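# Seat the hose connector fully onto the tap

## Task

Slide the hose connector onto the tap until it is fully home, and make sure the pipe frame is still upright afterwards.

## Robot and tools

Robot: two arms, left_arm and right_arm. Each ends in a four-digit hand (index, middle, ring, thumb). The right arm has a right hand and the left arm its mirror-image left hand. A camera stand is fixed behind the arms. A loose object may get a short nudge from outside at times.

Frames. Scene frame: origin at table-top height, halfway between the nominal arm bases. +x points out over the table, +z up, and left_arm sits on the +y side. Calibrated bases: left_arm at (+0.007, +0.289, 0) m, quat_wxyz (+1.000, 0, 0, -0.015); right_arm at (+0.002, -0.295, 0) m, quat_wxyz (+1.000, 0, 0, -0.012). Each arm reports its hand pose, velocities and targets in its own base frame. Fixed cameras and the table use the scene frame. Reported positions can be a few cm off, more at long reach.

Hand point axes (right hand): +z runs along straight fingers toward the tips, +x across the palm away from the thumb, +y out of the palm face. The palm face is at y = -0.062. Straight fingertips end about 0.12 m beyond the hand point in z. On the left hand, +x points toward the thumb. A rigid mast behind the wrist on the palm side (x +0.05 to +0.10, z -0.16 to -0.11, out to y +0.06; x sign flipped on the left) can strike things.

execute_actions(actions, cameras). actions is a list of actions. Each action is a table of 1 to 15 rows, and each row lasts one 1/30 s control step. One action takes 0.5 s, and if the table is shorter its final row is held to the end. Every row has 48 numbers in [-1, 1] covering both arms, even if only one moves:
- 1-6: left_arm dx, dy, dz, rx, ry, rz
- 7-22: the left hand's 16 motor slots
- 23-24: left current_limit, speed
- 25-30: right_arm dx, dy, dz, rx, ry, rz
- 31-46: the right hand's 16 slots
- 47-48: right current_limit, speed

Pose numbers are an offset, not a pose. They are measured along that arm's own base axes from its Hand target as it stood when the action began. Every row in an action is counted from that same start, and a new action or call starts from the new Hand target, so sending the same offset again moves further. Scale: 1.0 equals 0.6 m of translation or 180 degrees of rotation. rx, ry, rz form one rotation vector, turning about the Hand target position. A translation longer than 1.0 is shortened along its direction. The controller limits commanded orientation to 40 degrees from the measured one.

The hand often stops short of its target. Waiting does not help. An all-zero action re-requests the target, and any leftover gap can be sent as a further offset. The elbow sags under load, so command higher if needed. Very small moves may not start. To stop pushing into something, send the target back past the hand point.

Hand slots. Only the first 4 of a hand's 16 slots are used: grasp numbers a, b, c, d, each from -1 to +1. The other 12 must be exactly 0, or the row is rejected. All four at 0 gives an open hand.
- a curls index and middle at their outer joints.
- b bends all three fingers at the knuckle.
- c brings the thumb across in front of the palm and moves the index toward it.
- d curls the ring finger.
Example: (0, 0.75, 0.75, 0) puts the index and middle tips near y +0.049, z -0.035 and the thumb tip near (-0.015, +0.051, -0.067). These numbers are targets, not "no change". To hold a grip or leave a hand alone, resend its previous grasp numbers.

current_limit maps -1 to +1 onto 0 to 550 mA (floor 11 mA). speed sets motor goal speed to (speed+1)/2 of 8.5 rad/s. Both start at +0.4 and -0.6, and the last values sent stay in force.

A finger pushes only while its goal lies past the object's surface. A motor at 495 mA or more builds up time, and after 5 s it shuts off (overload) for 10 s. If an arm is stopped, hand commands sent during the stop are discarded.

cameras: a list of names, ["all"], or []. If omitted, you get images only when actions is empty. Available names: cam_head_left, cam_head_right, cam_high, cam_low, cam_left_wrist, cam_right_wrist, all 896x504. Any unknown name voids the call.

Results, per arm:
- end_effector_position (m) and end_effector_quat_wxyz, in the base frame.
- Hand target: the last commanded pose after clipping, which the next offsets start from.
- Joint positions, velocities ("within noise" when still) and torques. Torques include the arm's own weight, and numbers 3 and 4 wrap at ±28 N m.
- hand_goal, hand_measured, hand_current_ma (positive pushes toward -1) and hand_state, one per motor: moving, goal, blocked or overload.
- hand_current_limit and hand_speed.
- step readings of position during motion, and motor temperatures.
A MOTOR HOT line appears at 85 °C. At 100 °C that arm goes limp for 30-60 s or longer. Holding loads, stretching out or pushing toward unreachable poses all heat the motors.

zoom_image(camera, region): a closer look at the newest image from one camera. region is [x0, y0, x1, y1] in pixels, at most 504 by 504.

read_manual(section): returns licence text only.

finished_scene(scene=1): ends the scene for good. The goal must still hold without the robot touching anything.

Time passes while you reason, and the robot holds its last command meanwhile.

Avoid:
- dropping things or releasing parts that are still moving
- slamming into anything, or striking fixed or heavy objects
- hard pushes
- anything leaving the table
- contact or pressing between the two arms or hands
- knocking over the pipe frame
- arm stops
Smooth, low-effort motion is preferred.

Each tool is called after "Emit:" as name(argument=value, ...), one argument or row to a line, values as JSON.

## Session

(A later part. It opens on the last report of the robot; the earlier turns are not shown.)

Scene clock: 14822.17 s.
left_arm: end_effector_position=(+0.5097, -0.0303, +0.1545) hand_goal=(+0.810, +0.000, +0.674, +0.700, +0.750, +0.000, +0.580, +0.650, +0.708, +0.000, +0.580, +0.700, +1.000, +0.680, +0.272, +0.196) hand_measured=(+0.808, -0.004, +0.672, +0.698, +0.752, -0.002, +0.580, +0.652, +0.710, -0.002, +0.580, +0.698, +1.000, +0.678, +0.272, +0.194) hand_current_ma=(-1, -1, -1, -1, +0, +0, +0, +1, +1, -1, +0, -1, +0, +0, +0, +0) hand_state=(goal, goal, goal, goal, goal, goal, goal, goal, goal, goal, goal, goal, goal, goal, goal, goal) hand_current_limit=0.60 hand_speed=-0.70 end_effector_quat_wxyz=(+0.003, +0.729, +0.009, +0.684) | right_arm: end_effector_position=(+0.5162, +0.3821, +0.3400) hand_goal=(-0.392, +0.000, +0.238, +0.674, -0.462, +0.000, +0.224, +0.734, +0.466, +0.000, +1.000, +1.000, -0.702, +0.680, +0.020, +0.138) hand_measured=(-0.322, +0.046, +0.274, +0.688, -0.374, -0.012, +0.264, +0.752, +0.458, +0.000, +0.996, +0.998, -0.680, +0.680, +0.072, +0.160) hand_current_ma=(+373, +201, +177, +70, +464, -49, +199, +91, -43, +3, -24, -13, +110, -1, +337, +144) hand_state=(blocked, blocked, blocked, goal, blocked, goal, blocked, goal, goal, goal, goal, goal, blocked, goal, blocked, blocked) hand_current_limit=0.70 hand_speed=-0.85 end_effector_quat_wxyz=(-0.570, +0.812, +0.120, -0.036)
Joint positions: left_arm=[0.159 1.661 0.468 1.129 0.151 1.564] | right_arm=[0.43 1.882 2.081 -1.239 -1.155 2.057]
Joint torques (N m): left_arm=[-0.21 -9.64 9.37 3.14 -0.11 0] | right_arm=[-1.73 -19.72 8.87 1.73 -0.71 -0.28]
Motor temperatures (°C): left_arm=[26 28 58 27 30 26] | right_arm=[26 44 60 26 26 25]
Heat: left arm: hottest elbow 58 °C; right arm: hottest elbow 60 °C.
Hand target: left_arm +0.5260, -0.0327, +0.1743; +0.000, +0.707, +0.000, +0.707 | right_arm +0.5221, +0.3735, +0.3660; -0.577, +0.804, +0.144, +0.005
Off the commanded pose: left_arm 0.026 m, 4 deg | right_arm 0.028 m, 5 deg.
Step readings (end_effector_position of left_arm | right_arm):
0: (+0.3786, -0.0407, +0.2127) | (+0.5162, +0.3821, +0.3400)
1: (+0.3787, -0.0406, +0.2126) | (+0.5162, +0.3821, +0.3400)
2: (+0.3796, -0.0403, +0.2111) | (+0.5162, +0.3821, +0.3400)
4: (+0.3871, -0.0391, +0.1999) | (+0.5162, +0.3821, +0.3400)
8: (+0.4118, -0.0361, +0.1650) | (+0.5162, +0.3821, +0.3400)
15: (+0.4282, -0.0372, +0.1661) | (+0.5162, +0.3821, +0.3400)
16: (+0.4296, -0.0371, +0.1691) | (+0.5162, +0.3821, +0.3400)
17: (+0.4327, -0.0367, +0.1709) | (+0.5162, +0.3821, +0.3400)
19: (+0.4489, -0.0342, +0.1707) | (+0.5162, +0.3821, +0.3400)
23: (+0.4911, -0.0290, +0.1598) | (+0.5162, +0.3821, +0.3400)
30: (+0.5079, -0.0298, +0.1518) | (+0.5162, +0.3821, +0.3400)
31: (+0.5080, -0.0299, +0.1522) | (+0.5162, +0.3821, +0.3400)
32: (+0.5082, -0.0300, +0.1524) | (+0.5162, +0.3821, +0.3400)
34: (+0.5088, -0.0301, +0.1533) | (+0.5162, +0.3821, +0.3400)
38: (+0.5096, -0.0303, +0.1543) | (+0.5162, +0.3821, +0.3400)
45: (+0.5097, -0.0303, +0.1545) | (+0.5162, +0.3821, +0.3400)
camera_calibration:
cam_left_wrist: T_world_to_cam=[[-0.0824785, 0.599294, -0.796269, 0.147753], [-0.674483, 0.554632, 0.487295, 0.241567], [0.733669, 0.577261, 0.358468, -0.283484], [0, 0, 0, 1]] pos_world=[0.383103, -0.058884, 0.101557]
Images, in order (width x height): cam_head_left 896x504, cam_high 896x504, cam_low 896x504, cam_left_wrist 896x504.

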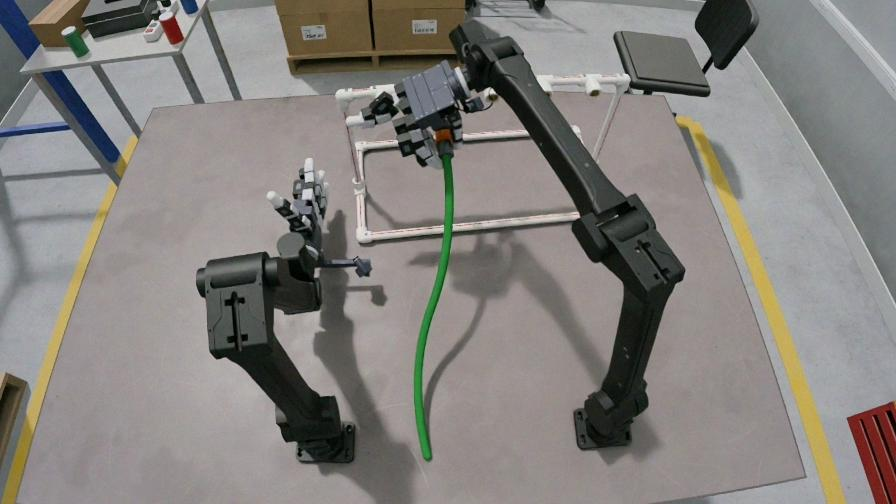

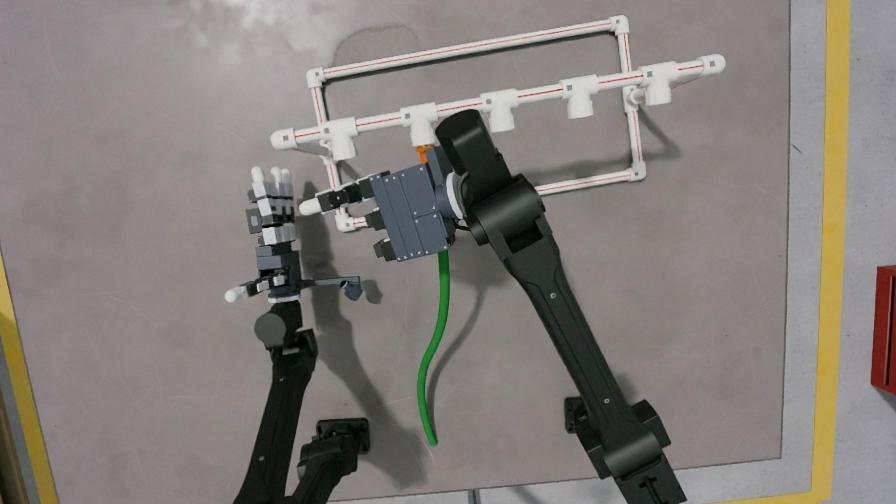

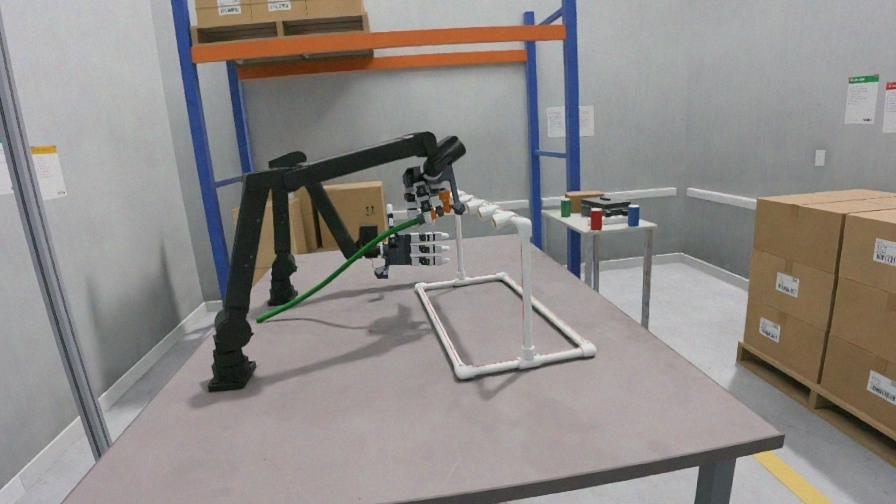

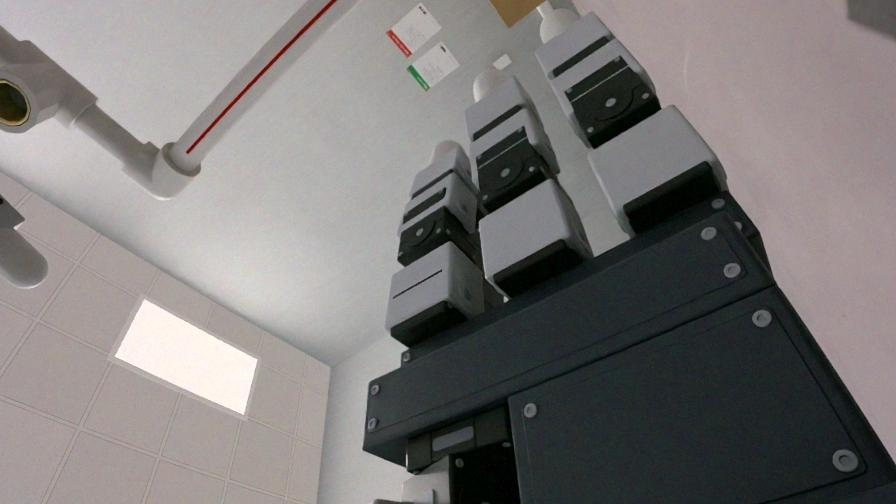

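Emit:
execute_actions(
  actions=[
    [[0.11,0,0.02,0,0,0,0,0,-0.17,0,0,0,0,0,0,0,0,0,0,0,0,0,0.6,-0.7,0,0,0,0,0,0,0.15,0.58,0.84,-0.8,0,0,0,0,0,0,0,0,0,0,0,0,0.7,-0.85]],
    [[0.11,0,0.02,0,0,0,0,0,-0.17,0,0,0,0,0,0,0,0,0,0,0,0,0,0.6,-0.7,0,0,0,0,0,0,0.15,0.58,0.84,-0.8,0,0,0,0,0,0,0,0,0,0,0,0,0.7,-0.85]],
    [[0,0,0,0,0,0,0,0,-0.17,0,0,0,0,0,0,0,0,0,0,0,0,0,0.6,-0.7,0,0,0,0,0,0,0.15,0.58,0.84,-0.8,0,0,0,0,0,0,0,0,0,0,0,0,0.7,-0.85]],
  ],
  cameras=["cam_low", "cam_head_left", "cam_high", "cam_left_wrist"],
)

Emit:
zoom_image(
  camera="cam_high",
  region=[220, 80, 440, 260],
)

Scene clock: 14842.73 s.
left_arm: end_effector_position=(+0.6398, -0.0285, +0.1765) hand_goal=(+0.810, +0.000, +0.674, +0.700, +0.750, +0.000, +0.580, +0.650, +0.708, +0.000, +0.580, +0.700, +1.000, +0.680, +0.272, +0.196) hand_measured=(+0.808, -0.004, +0.672, +0.698, +0.752, -0.002, +0.580, +0.652, +0.710, -0.002, +0.580, +0.698, +1.000, +0.678, +0.272, +0.194) hand_current_ma=(-1, -1, -1, -1, +0, +0, +0, +1, +1, -1, +0, -1, +0, +0, +0, +0) hand_state=(goal, goal, goal, goal, goal, goal, goal, goal, goal, goal, goal, goal, goal, goal, goal, goal) hand_current_limit=0.60 hand_speed=-0.70 end_effector_quat_wxyz=(+0.002, +0.724, +0.007, +0.690) | right_arm: end_effector_position=(+0.5162, +0.3821, +0.3400) hand_goal=(-0.392, +0.000, +0.238, +0.674, -0.462, +0.000, +0.224, +0.734, +0.466, +0.000, +1.000, +1.000, -0.702, +0.680, +0.020, +0.138) hand_measured=(-0.322, +0.046, +0.274, +0.688, -0.374, -0.012, +0.264, +0.752, +0.458, +0.000, +0.996, +0.998, -0.680, +0.680, +0.072, +0.160) hand_current_ma=(+373, +201, +177, +70, +464, -49, +199, +91, -43, +3, -24, -13, +110, -1, +337, +144) hand_state=(blocked, blocked, blocked, goal, blocked, goal, blocked, goal, goal, goal, goal, goal, blocked, goal, blocked, blocked) hand_current_limit=0.70 hand_speed=-0.85 end_effector_quat_wxyz=(-0.570, +0.812, +0.120, -0.036)
Joint positions: left_arm=[0.119 1.816 0.84 0.927 0.111 1.564] | right_arm=[0.43 1.882 2.081 -1.239 -1.155 2.057]
Joint torques (N m): left_arm=[-0.32 -13.74 11.95 2.18 -0.11 0] | right_arm=[-1.73 -19.66 8.85 1.72 -0.71 -0.28]
Motor temperatures (°C): left_arm=[26 28 56 27 29 26] | right_arm=[26 44 60 26 26 25]
Heat: left arm: hottest elbow 56 °C; right arm: hottest elbow 60 °C.
Hand target: left_arm +0.6581, -0.0329, +0.1985; +0.000, +0.707, +0.000, +0.707 | right_arm +0.5221, +0.3735, +0.3660; -0.577, +0.804, +0.144, +0.005
Off the commanded pose: left_arm 0.029 m, 3 deg | right_arm 0.028 m, 5 deg.
Step readings (end_effector_position of left_arm | right_arm):
0: (+0.5097, -0.0303, +0.1545) | (+0.5162, +0.3821, +0.3400)
1: (+0.5102, -0.0303, +0.1549) | (+0.5162, +0.3821, +0.3400)
2: (+0.5122, -0.0302, +0.1556) | (+0.5162, +0.3821, +0.3400)
4: (+0.5248, -0.0296, +0.1582) | (+0.5162, +0.3821, +0.3400)
8: (+0.5582, -0.0280, +0.1735) | (+0.5162, +0.3821, +0.3400)
15: (+0.5751, -0.0291, +0.1781) | (+0.5162, +0.3821, +0.3400)
16: (+0.5755, -0.0296, +0.1755) | (+0.5162, +0.3821, +0.3400)
17: (+0.5779, -0.0294, +0.1733) | (+0.5162, +0.3821, +0.3400)
19: (+0.5903, -0.0293, +0.1694) | (+0.5162, +0.3821, +0.3400)
23: (+0.6218, -0.0279, +0.1754) | (+0.5162, +0.3821, +0.3400)
30: (+0.6388, -0.0282, +0.1858) | (+0.5162, +0.3821, +0.3400)
31: (+0.6391, -0.0281, +0.1848) | (+0.5162, +0.3821, +0.3400)
32: (+0.6393, -0.0283, +0.1836) | (+0.5162, +0.3821, +0.3400)
34: (+0.6395, -0.0283, +0.1809) | (+0.5162, +0.3821, +0.3400)
38: (+0.6398, -0.0283, +0.1767) | (+0.5162, +0.3821, +0.3400)
45: (+0.6398, -0.0285, +0.1765) | (+0.5162, +0.3821, +0.3400)
camera_calibration:
cam_left_wrist: T_world_to_cam=[[-0.0703947, 0.602804, -0.794778, 0.167021], [-0.68182, 0.552503, 0.47944, 0.323547], [0.728125, 0.575645, 0.372111, -0.38679], [0, 0, 0, 1]] pos_world=[0.51399, -0.0567877, 0.121552]
Images, in order (width x height): cam_head_left 896x504, cam_high 896x504, cam_low 896x504, cam_left_wrist 896x504.

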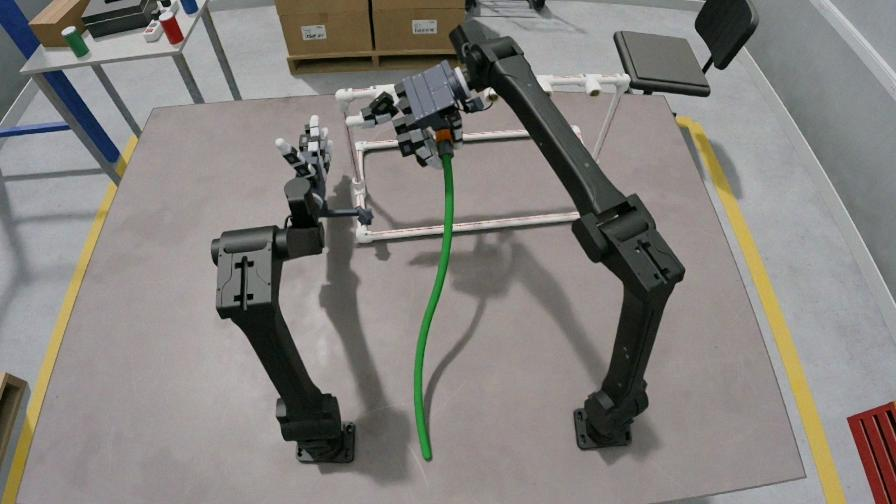

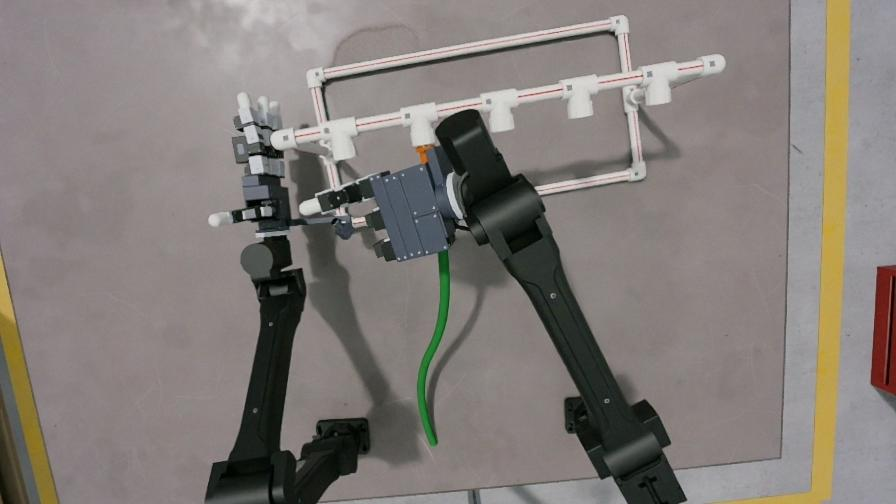

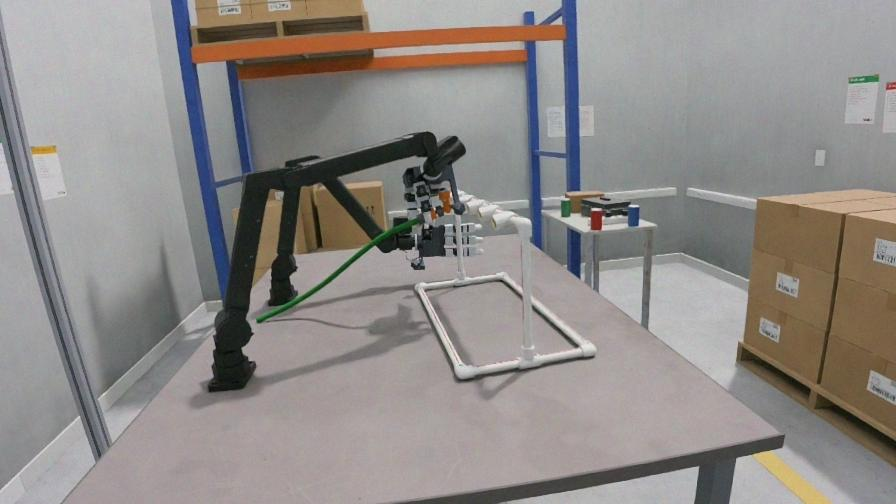

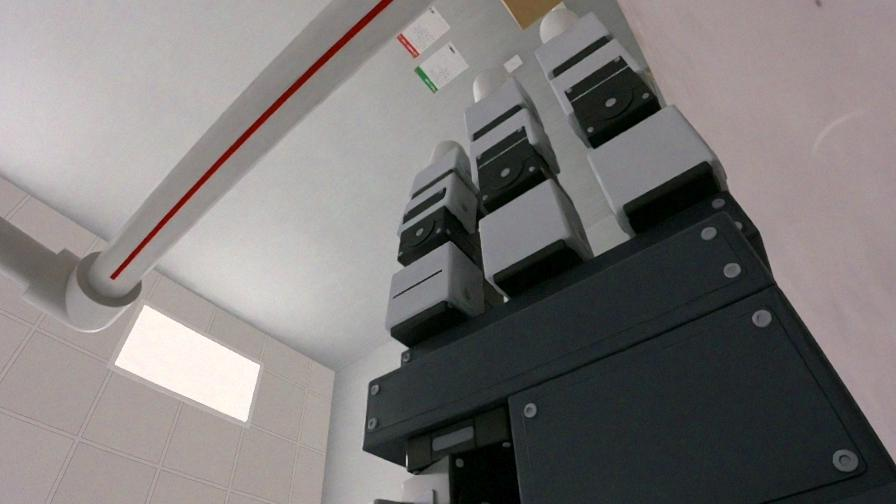

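Scaled by 2.291.

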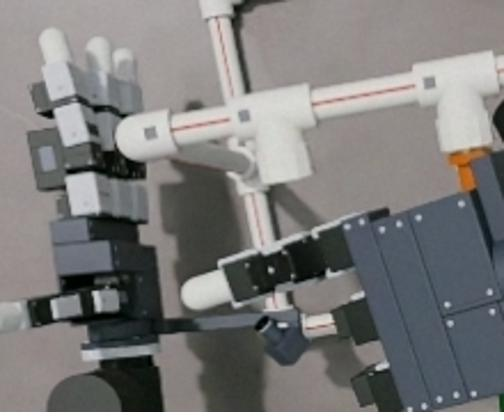

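Emit:
execute_actions(
  actions=[
    [[0.02,-0.03,0,0,0,0,0,0,-0.17,0,0,0,0,0,0,0,0,0,0,0,0,0,0.6,-0.7,0,0,0,0,0,0,0.15,0.58,0.84,-0.8,0,0,0,0,0,0,0,0,0,0,0,0,0.7,-0.85]],
    [[0,-0.03,0,0,0,0,0,0,-0.17,0,0,0,0,0,0,0,0,0,0,0,0,0,0.6,-0.7,0,0,0,0,0,0,0.15,0.58,0.84,-0.8,0,0,0,0,0,0,0,0,0,0,0,0,0.7,-0.85]],
  ],
  cameras=["cam_low", "cam_high", "cam_left_wrist"],
)

Emit:
zoom_image(
  camera="cam_high",
  region=[220, 80, 440, 260],
)

Emit:
zoom_image(
  camera="cam_low",
  region=[380, 170, 540, 290],
)

Scene clock: 14875.40 s.
left_arm: end_effector_position=(+0.6516, -0.0666, +0.1776) hand_goal=(+0.810, +0.000, +0.674, +0.700, +0.750, +0.000, +0.580, +0.650, +0.708, +0.000, +0.580, +0.700, +1.000, +0.680, +0.272, +0.196) hand_measured=(+0.810, -0.004, +0.672, +0.698, +0.750, -0.002, +0.580, +0.652, +0.710, -0.002, +0.580, +0.698, +1.000, +0.678, +0.272, +0.194) hand_current_ma=(+0, -1, +0, -1, +0, +0, +0, +1, +0, -1, +0, -1, +0, +0, +0, +0) hand_state=(goal, goal, goal, goal, goal, goal, goal, goal, goal, goal, goal, goal, goal, goal, goal, goal) hand_current_limit=0.60 hand_speed=-0.70 end_effector_quat_wxyz=(+0.002, +0.723, +0.004, +0.691) | right_arm: end_effector_position=(+0.5162, +0.3821, +0.3400) hand_goal=(-0.392, +0.000, +0.238, +0.674, -0.462, +0.000, +0.224, +0.734, +0.466, +0.000, +1.000, +1.000, -0.702, +0.680, +0.020, +0.138) hand_measured=(-0.322, +0.046, +0.274, +0.688, -0.374, -0.012, +0.264, +0.752, +0.458, +0.000, +0.996, +0.998, -0.680, +0.680, +0.072, +0.160) hand_current_ma=(+373, +201, +177, +70, +464, -49, +199, +91, -43, +3, -24, -13, +110, -1, +337, +144) hand_state=(blocked, blocked, blocked, goal, blocked, goal, blocked, goal, goal, goal, goal, goal, blocked, goal, blocked, blocked) hand_current_limit=0.70 hand_speed=-0.85 end_effector_quat_wxyz=(-0.570, +0.812, +0.120, -0.036)
Joint positions: left_arm=[0.038 1.83 0.869 0.915 0.037 1.564] | right_arm=[0.43 1.882 2.081 -1.239 -1.155 2.057]
Joint torques (N m): left_arm=[-0.26 -13.51 11.99 2.07 -0.11 -0.02] | right_arm=[-1.73 -19.66 8.87 1.72 -0.7 -0.28]
Motor temperatures (°C): left_arm=[26 29 60 27 29 26] | right_arm=[26 44 59 26 26 25]
Heat: left arm: hottest elbow 60 °C; right arm: hottest elbow 59 °C.
Hand target: left_arm +0.6700, -0.0689, +0.1984; +0.000, +0.707, +0.000, +0.707 | right_arm +0.5221, +0.3735, +0.3660; -0.577, +0.804, +0.144, +0.005
Off the commanded pose: left_arm 0.028 m, 3 deg | right_arm 0.028 m, 5 deg.
Step readings (end_effector_position of left_arm | right_arm):
0: (+0.6398, -0.0285, +0.1765) | (+0.5162, +0.3821, +0.3400)
1: (+0.6400, -0.0285, +0.1765) | (+0.5162, +0.3821, +0.3400)
2: (+0.6405, -0.0291, +0.1765) | (+0.5162, +0.3821, +0.3400)
4: (+0.6434, -0.0307, +0.1767) | (+0.5162, +0.3821, +0.3400)
8: (+0.6485, -0.0410, +0.1782) | (+0.5162, +0.3821, +0.3400)
15: (+0.6505, -0.0504, +0.1781) | (+0.5162, +0.3821, +0.3400)
16: (+0.6506, -0.0501, +0.1777) | (+0.5162, +0.3821, +0.3400)
17: (+0.6511, -0.0498, +0.1777) | (+0.5162, +0.3821, +0.3400)
19: (+0.6522, -0.0503, +0.1776) | (+0.5162, +0.3821, +0.3400)
23: (+0.6523, -0.0575, +0.1776) | (+0.5162, +0.3821, +0.3400)
30: (+0.6516, -0.0666, +0.1776) | (+0.5162, +0.3821, +0.3400)
camera_calibration:
cam_left_wrist: T_world_to_cam=[[-0.0649334, 0.60618, -0.792672, 0.187959], [-0.679697, 0.554722, 0.479891, 0.350791], [0.730613, 0.569938, 0.375999, -0.376601], [0, 0, 0, 1]] pos_world=[0.525787, -0.0938891, 0.12225]
Images, in order (width x height): cam_high 896x504, cam_low 896x504, cam_left_wrist 896x504.

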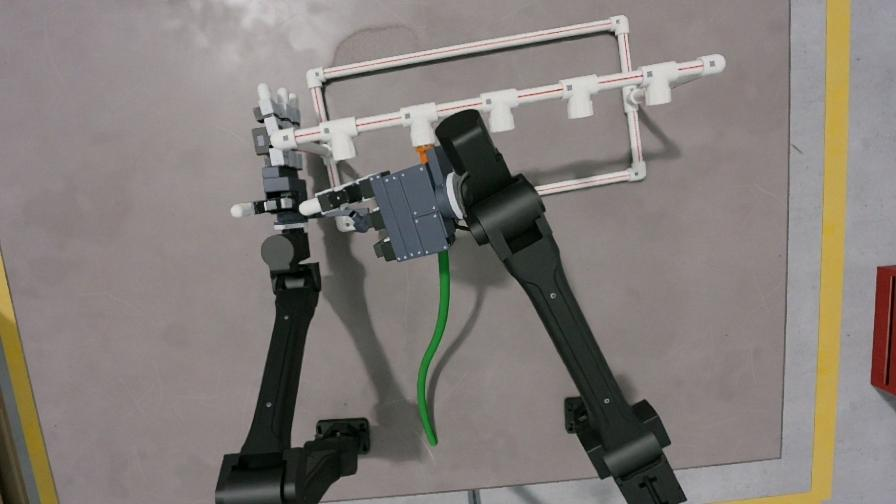

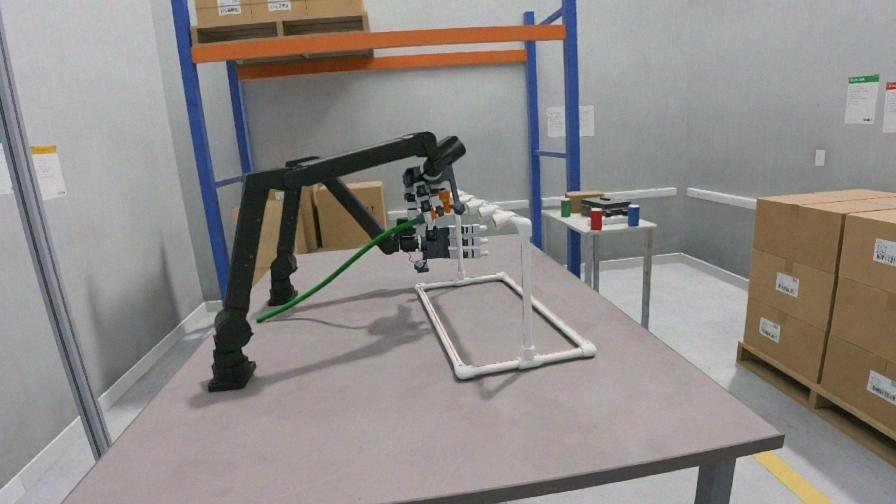

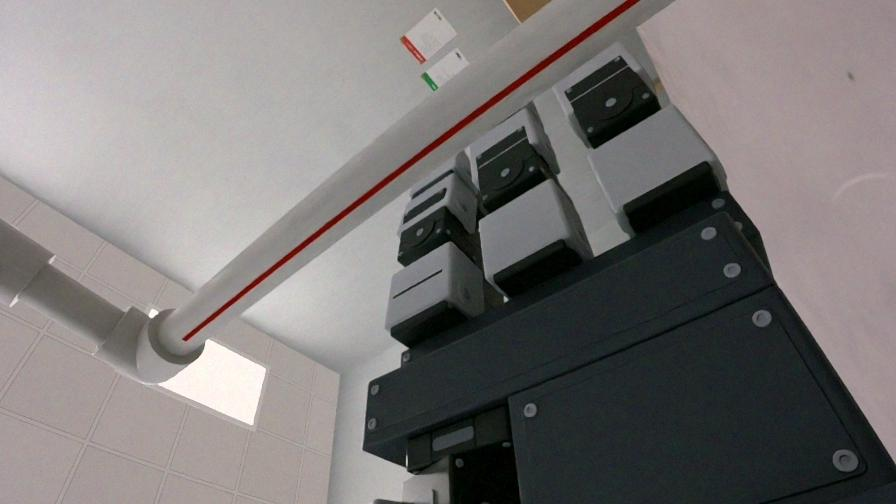

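Scaled by 2.291.

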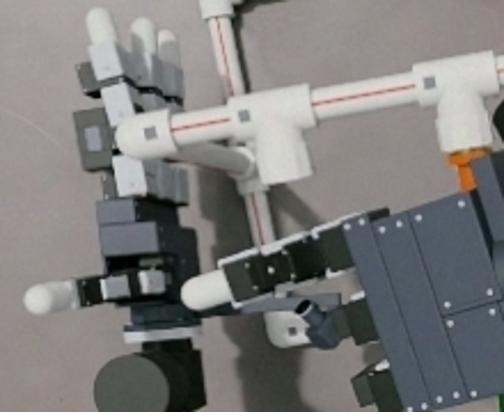

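Scaled by 3.150.

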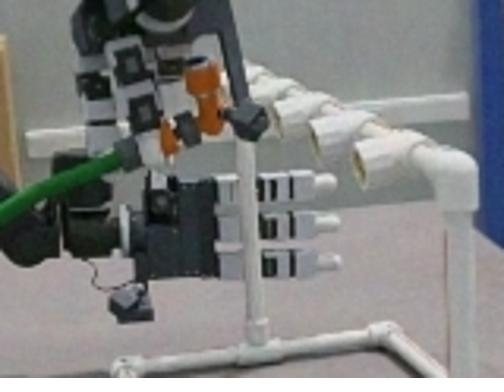

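Emit:
execute_actions(
  actions=[
    [[0,-0.015,0,0,0,0,0.4,0.1,-0.17,0.4,0,0,0,0,0,0,0,0,0,0,0,0,0.4,-0.85,0,0,0,0,0,0,0.15,0.58,0.84,-0.8,0,0,0,0,0,0,0,0,0,0,0,0,0.7,-0.85]],
    [[0,0,0,0,0,0,0.6,0.1,-0.17,0.55,0,0,0,0,0,0,0,0,0,0,0,0,0.4,-0.85,0,0,0,0,0,0,0.15,0.58,0.84,-0.8,0,0,0,0,0,0,0,0,0,0,0,0,0.7,-0.85]],
    [[0,0,0,0,0,0,0.75,0.15,-0.17,0.65,0,0,0,0,0,0,0,0,0,0,0,0,0.4,-0.85,0,0,0,0,0,0,0.15,0.58,0.84,-0.8,0,0,0,0,0,0,0,0,0,0,0,0,0.7,-0.85]],
  ],
  cameras=["cam_low", "cam_high", "cam_left_wrist"],
)

Emit:
zoom_image(
  camera="cam_high",
  region=[220, 80, 440, 260],
)

Emit:
zoom_image(
  camera="cam_low",
  region=[380, 170, 540, 290],
)

Scene clock: 14909.20 s.
left_arm: end_effector_position=(+0.6559, -0.0767, +0.1784) hand_goal=(+0.748, +0.000, -0.022, +0.018, +0.430, +0.000, -0.650, -0.438, +0.266, +0.000, -0.460, -0.060, +1.000, +0.680, +0.272, +0.114) hand_measured=(+0.750, -0.004, -0.020, +0.020, +0.434, -0.002, -0.566, -0.424, +0.286, +0.000, -0.458, -0.058, +1.000, +0.678, +0.272, +0.116) hand_current_ma=(+1, -1, +1, +1, +2, +0, +177, +9, +19, +0, +1, +1, +0, +0, +0, +1) hand_state=(goal, goal, goal, goal, goal, goal, blocked, goal, goal, goal, goal, goal, goal, goal, goal, goal) hand_current_limit=0.40 hand_speed=-0.85 end_effector_quat_wxyz=(-0.002, +0.721, -0.001, +0.693) | right_arm: end_effector_position=(+0.5152, +0.3816, +0.3398) hand_goal=(-0.392, +0.000, +0.238, +0.674, -0.462, +0.000, +0.224, +0.734, +0.466, +0.000, +1.000, +1.000, -0.702, +0.680, +0.020, +0.138) hand_measured=(-0.322, +0.046, +0.274, +0.688, -0.374, -0.010, +0.264, +0.752, +0.458, +0.000, +0.996, +0.998, -0.678, +0.680, +0.072, +0.160) hand_current_ma=(+373, +202, +177, +70, +464, -41, +199, +91, -43, +3, -24, -13, +118, +0, +337, +144) hand_state=(blocked, blocked, blocked, goal, blocked, goal, blocked, goal, goal, goal, goal, goal, blocked, goal, blocked, blocked) hand_current_limit=0.70 hand_speed=-0.85 end_effector_quat_wxyz=(-0.569, +0.812, +0.120, -0.036)
Joint positions: left_arm=[0.018 1.836 0.881 0.915 0.016 1.575] | right_arm=[0.43 1.88 2.077 -1.239 -1.155 2.056]
Joint torques (N m): left_arm=[0.67 -13.92 11.04 2.13 -0.03 -0.23] | right_arm=[-1.73 -19.49 9.17 1.72 -0.71 -0.28]
Motor temperatures (°C): left_arm=[26 30 62 27 29 26] | right_arm=[26 44 59 26 26 25]
Heat: left arm: hottest elbow 62 °C; right arm: hottest elbow 59 °C.
Hand target: left_arm +0.6700, -0.0780, +0.1984; +0.000, +0.707, +0.000, +0.707 | right_arm +0.5221, +0.3735, +0.3660; -0.577, +0.804, +0.144, +0.005
Off the commanded pose: left_arm 0.025 m, 2 deg | right_arm 0.028 m, 6 deg.
Step readings (end_effector_position of left_arm | right_arm):
0: (+0.6516, -0.0666, +0.1776) | (+0.5162, +0.3821, +0.3400)
1: (+0.6517, -0.0664, +0.1776) | (+0.5162, +0.3821, +0.3400)
2: (+0.6520, -0.0658, +0.1776) | (+0.5162, +0.3821, +0.3400)
4: (+0.6524, -0.0661, +0.1775) | (+0.5162, +0.3821, +0.3400)
8: (+0.6525, -0.0686, +0.1775) | (+0.5162, +0.3821, +0.3400)
15: (+0.6522, -0.0728, +0.1775) | (+0.5162, +0.3821, +0.3400)
16: (+0.6521, -0.0730, +0.1775) | (+0.5162, +0.3821, +0.3400)
17: (+0.6521, -0.0730, +0.1775) | (+0.5162, +0.3821, +0.3400)
19: (+0.6521, -0.0730, +0.1775) | (+0.5162, +0.3821, +0.3400)
23: (+0.6521, -0.0730, +0.1775) | (+0.5162, +0.3821, +0.3400)
30: (+0.6521, -0.0730, +0.1775) | (+0.5162, +0.3821, +0.3400)
31: (+0.6521, -0.0730, +0.1775) | (+0.5162, +0.3821, +0.3400)
32: (+0.6521, -0.0730, +0.1775) | (+0.5162, +0.3821, +0.3400)
34: (+0.6521, -0.0730, +0.1775) | (+0.5162, +0.3821, +0.3400)
38: (+0.6528, -0.0728, +0.1779) | (+0.5162, +0.3821, +0.3400)
45: (+0.6540, -0.0728, +0.1790) | (+0.5162, +0.3821, +0.3400)
camera_calibration:
cam_left_wrist: T_world_to_cam=[[-0.0599413, 0.615706, -0.785693, 0.191217], [-0.681955, 0.549524, 0.482661, 0.359431], [0.728934, 0.564738, 0.386944, -0.375485], [0, 0, 0, 1]] pos_world=[0.530282, -0.103199, 0.122046]
Images, in order (width x height): cam_high 896x504, cam_low 896x504, cam_left_wrist 896x504.

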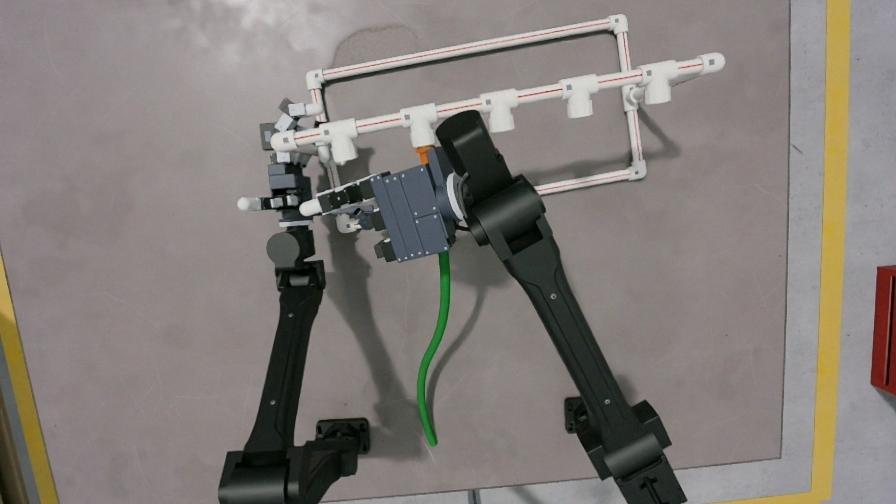

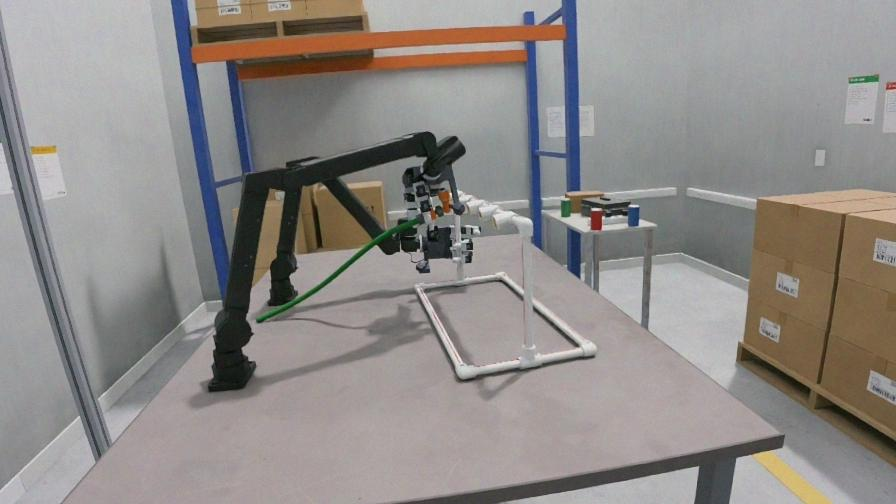

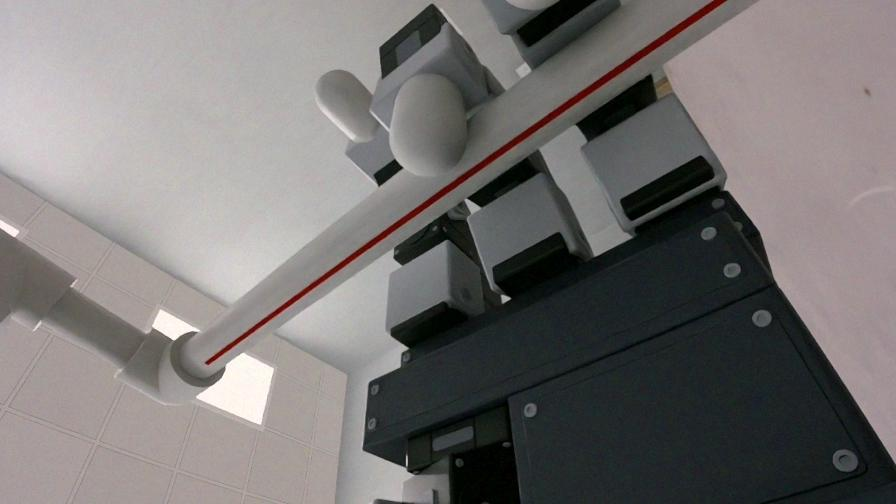

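Scaled by 2.291.

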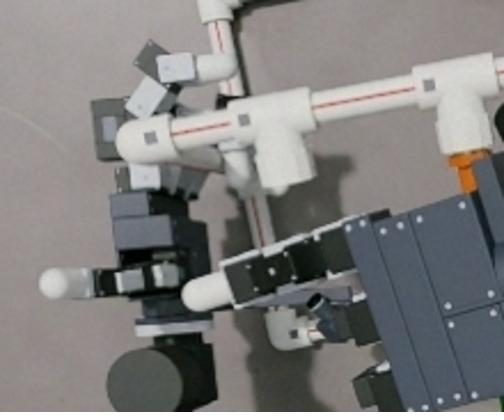

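Scaled by 3.150.

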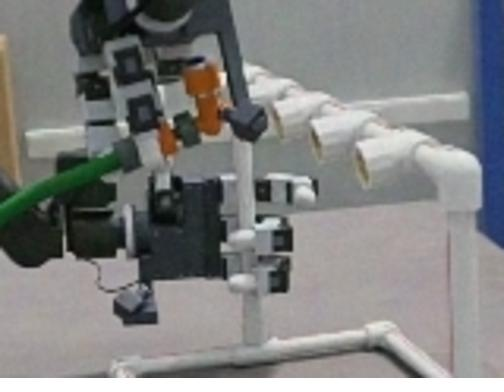

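Emit:
execute_actions(
  actions=[
    [[-0.01,0,0,0,0,0,0.9,0.2,-0.17,0.75,0,0,0,0,0,0,0,0,0,0,0,0,0.4,-0.85,0,0,0,0,0,0,0.15,0.58,0.84,-0.8,0,0,0,0,0,0,0,0,0,0,0,0,0.7,-0.85]],
    [[-0.015,0,0,0,0,0,0.95,0.25,-0.17,0.85,0,0,0,0,0,0,0,0,0,0,0,0,0.4,-0.85,0,0,0,0,0,0,0.15,0.58,0.84,-0.8,0,0,0,0,0,0,0,0,0,0,0,0,0.7,-0.85]],
    [[0,0,0,0,0,0,0.95,0.25,-0.17,0.85,0,0,0,0,0,0,0,0,0,0,0,0,0.4,-0.85,0,0,0,0,0,0,0.15,0.58,0.84,-0.8,0,0,0,0,0,0,0,0,0,0,0,0,0.7,-0.85]],
  ],
  cameras=["cam_low", "cam_high", "cam_left_wrist", "cam_right_wrist"],
)

Emit:
zoom_image(
  camera="cam_right_wrist",
  region=[400, 0, 850, 250],
)

Emit:
zoom_image(
  camera="cam_low",
  region=[405, 190, 465, 230],
)

Scene clock: 14920.10 s.
left_arm: end_effector_position=(+0.6556, -0.0784, +0.1761) hand_goal=(+0.652, +0.000, -0.192, -0.152, +0.246, +0.000, -0.990, -0.728, +0.046, +0.000, -0.780, -0.280, +1.000, +0.680, +0.272, +0.104) hand_measured=(+0.654, -0.004, -0.190, -0.150, +0.230, -0.002, -0.632, -0.618, +0.206, +0.000, -0.776, -0.278, +1.000, +0.678, +0.272, +0.102) hand_current_ma=(+1, -1, +1, +1, -14, -1, +385, +280, +385, +0, +1, +1, +0, +0, +0, +0) hand_state=(goal, goal, goal, goal, goal, goal, blocked, blocked, blocked, goal, goal, goal, goal, goal, goal, goal) hand_current_limit=0.40 hand_speed=-0.85 end_effector_quat_wxyz=(-0.013, +0.721, -0.014, +0.693) | right_arm: end_effector_position=(+0.5148, +0.3816, +0.3401) hand_goal=(-0.392, +0.000, +0.238, +0.674, -0.462, +0.000, +0.224, +0.734, +0.466, +0.000, +1.000, +1.000, -0.702, +0.680, +0.020, +0.138) hand_measured=(-0.322, +0.046, +0.274, +0.688, -0.374, -0.006, +0.264, +0.752, +0.458, +0.000, +0.996, +0.998, -0.680, +0.680, +0.072, +0.160) hand_current_ma=(+368, +202, +177, +70, +464, -25, +199, +91, -43, +3, -24, -13, +111, +1, +337, +144) hand_state=(blocked, blocked, blocked, goal, blocked, goal, blocked, goal, goal, goal, goal, goal, blocked, goal, blocked, blocked) hand_current_limit=0.70 hand_speed=-0.85 end_effector_quat_wxyz=(-0.570, +0.812, +0.120, -0.037)
Joint positions: left_arm=[0.016 1.835 0.881 0.915 0.016 1.61] | right_arm=[0.43 1.879 2.076 -1.239 -1.155 2.058]
Joint torques (N m): left_arm=[0.85 -15.74 7.71 2.77 0.04 -0.61] | right_arm=[-1.79 -19.49 9.17 1.74 -0.68 -0.29]
Motor temperatures (°C): left_arm=[26 31 62 27 29 27] | right_arm=[26 46 58 26 26 25]
Heat: left arm: hottest elbow 62 °C; right arm: hottest elbow 58 °C.
Hand target: left_arm +0.6550, -0.0778, +0.1984; +0.000, +0.707, +0.000, +0.707 | right_arm +0.5221, +0.3735, +0.3661; -0.577, +0.804, +0.144, +0.005
Off the commanded pose: left_arm 0.022 m, 3 deg | right_arm 0.028 m, 6 deg.
Step readings (end_effector_position of left_arm | right_arm):
0: (+0.6559, -0.0767, +0.1784) | (+0.5152, +0.3816, +0.3398)
1: (+0.6559, -0.0767, +0.1784) | (+0.5152, +0.3816, +0.3398)
2: (+0.6559, -0.0767, +0.1784) | (+0.5152, +0.3816, +0.3398)
4: (+0.6559, -0.0767, +0.1782) | (+0.5151, +0.3816, +0.3399)
8: (+0.6558, -0.0769, +0.1775) | (+0.5149, +0.3816, +0.3398)
15: (+0.6557, -0.0777, +0.1764) | (+0.5149, +0.3816, +0.3398)
16: (+0.6557, -0.0777, +0.1764) | (+0.5149, +0.3816, +0.3398)
17: (+0.6557, -0.0777, +0.1763) | (+0.5149, +0.3816, +0.3398)
19: (+0.6556, -0.0783, +0.1762) | (+0.5148, +0.3815, +0.3400)
23: (+0.6556, -0.0784, +0.1761) | (+0.5148, +0.3816, +0.3401)
30: (+0.6556, -0.0784, +0.1761) | (+0.5148, +0.3816, +0.3401)
31: (+0.6556, -0.0784, +0.1761) | (+0.5148, +0.3816, +0.3401)
32: (+0.6556, -0.0784, +0.1761) | (+0.5148, +0.3816, +0.3401)
34: (+0.6556, -0.0784, +0.1761) | (+0.5148, +0.3816, +0.3401)
38: (+0.6556, -0.0784, +0.1761) | (+0.5148, +0.3816, +0.3401)
45: (+0.6556, -0.0784, +0.1761) | (+0.5148, +0.3816, +0.3401)
camera_calibration:
cam_left_wrist: T_world_to_cam=[[-0.0572628, 0.643416, -0.763372, 0.187022], [-0.680885, 0.53404, 0.501196, 0.356152], [0.730149, 0.548468, 0.407511, -0.379063], [0, 0, 0, 1]] pos_world=[0.52998, -0.102628, 0.118738]
cam_right_wrist: T_world_to_cam=[[-0.639354, -0.423931, -0.64149, 0.736364], [-0.327944, -0.604254, 0.726175, 0.10495], [-0.695471, 0.674655, 0.247306, 0.144978], [0, 0, 0, 1]] pos_world=[0.606043, 0.277774, 0.360304]
Images, in order (width x height): cam_high 896x504, cam_low 896x504, cam_left_wrist 896x504, cam_right_wrist 896x504.

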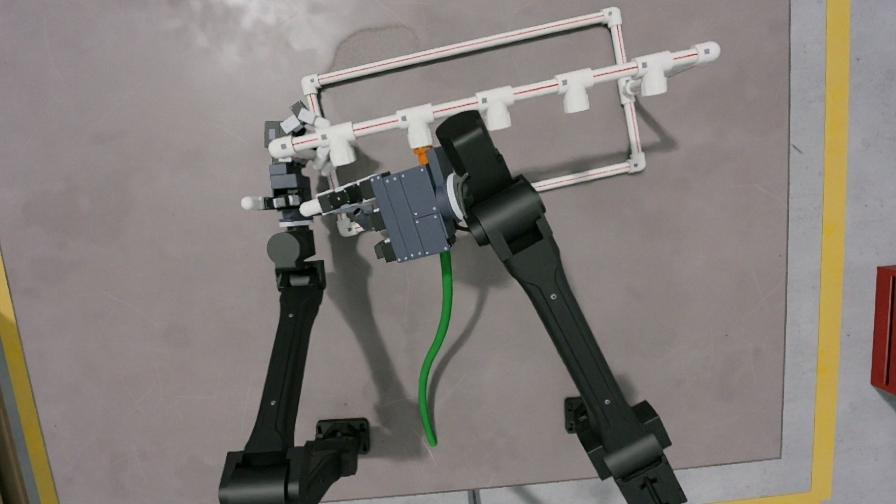

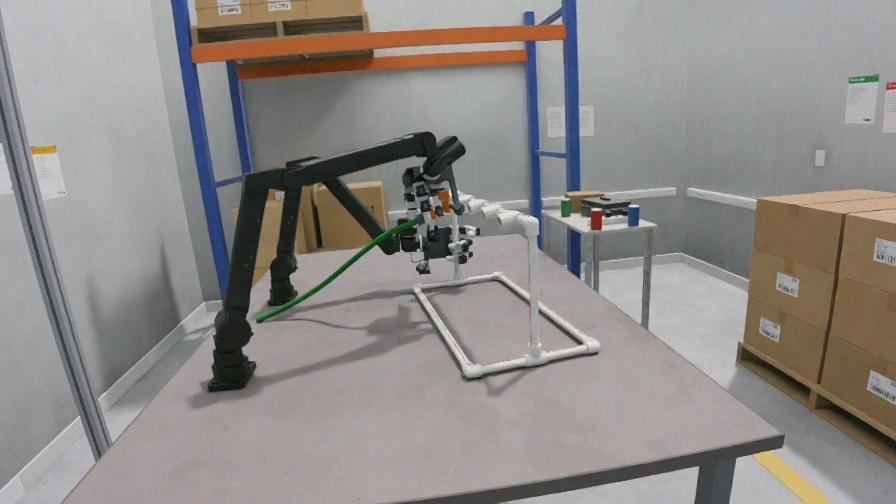

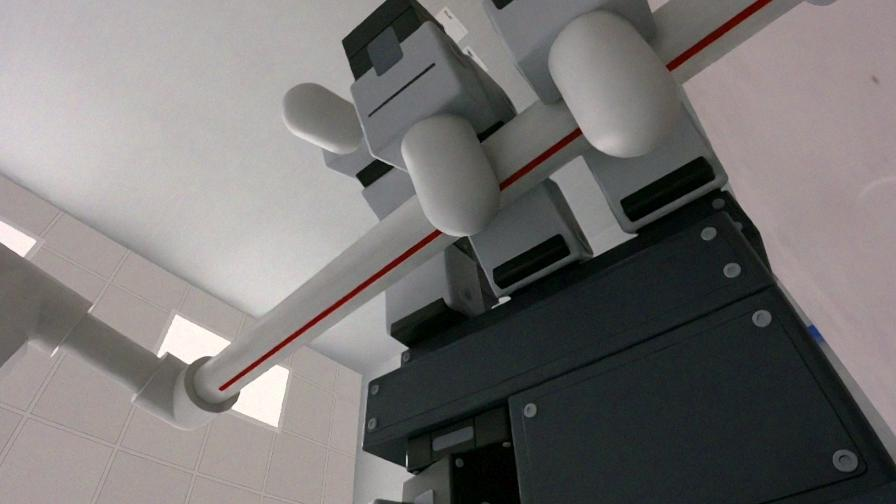

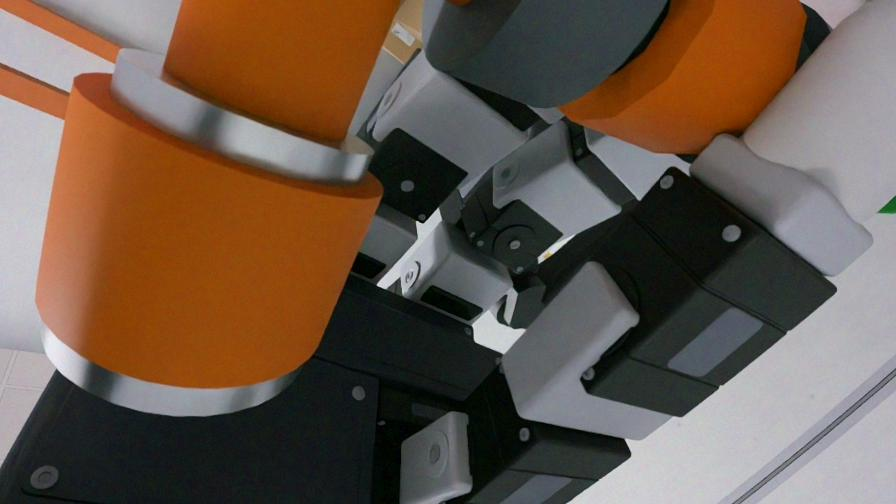

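Scaled by 1.120.

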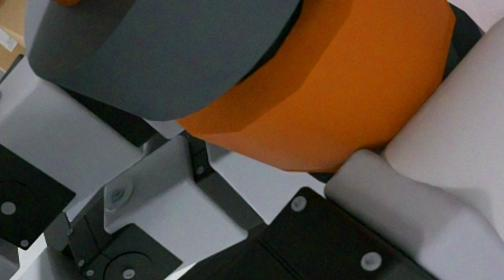

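Scaled by 8.400.

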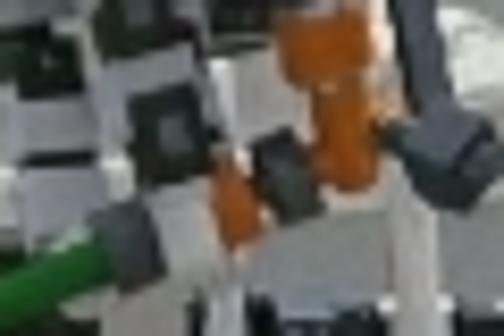

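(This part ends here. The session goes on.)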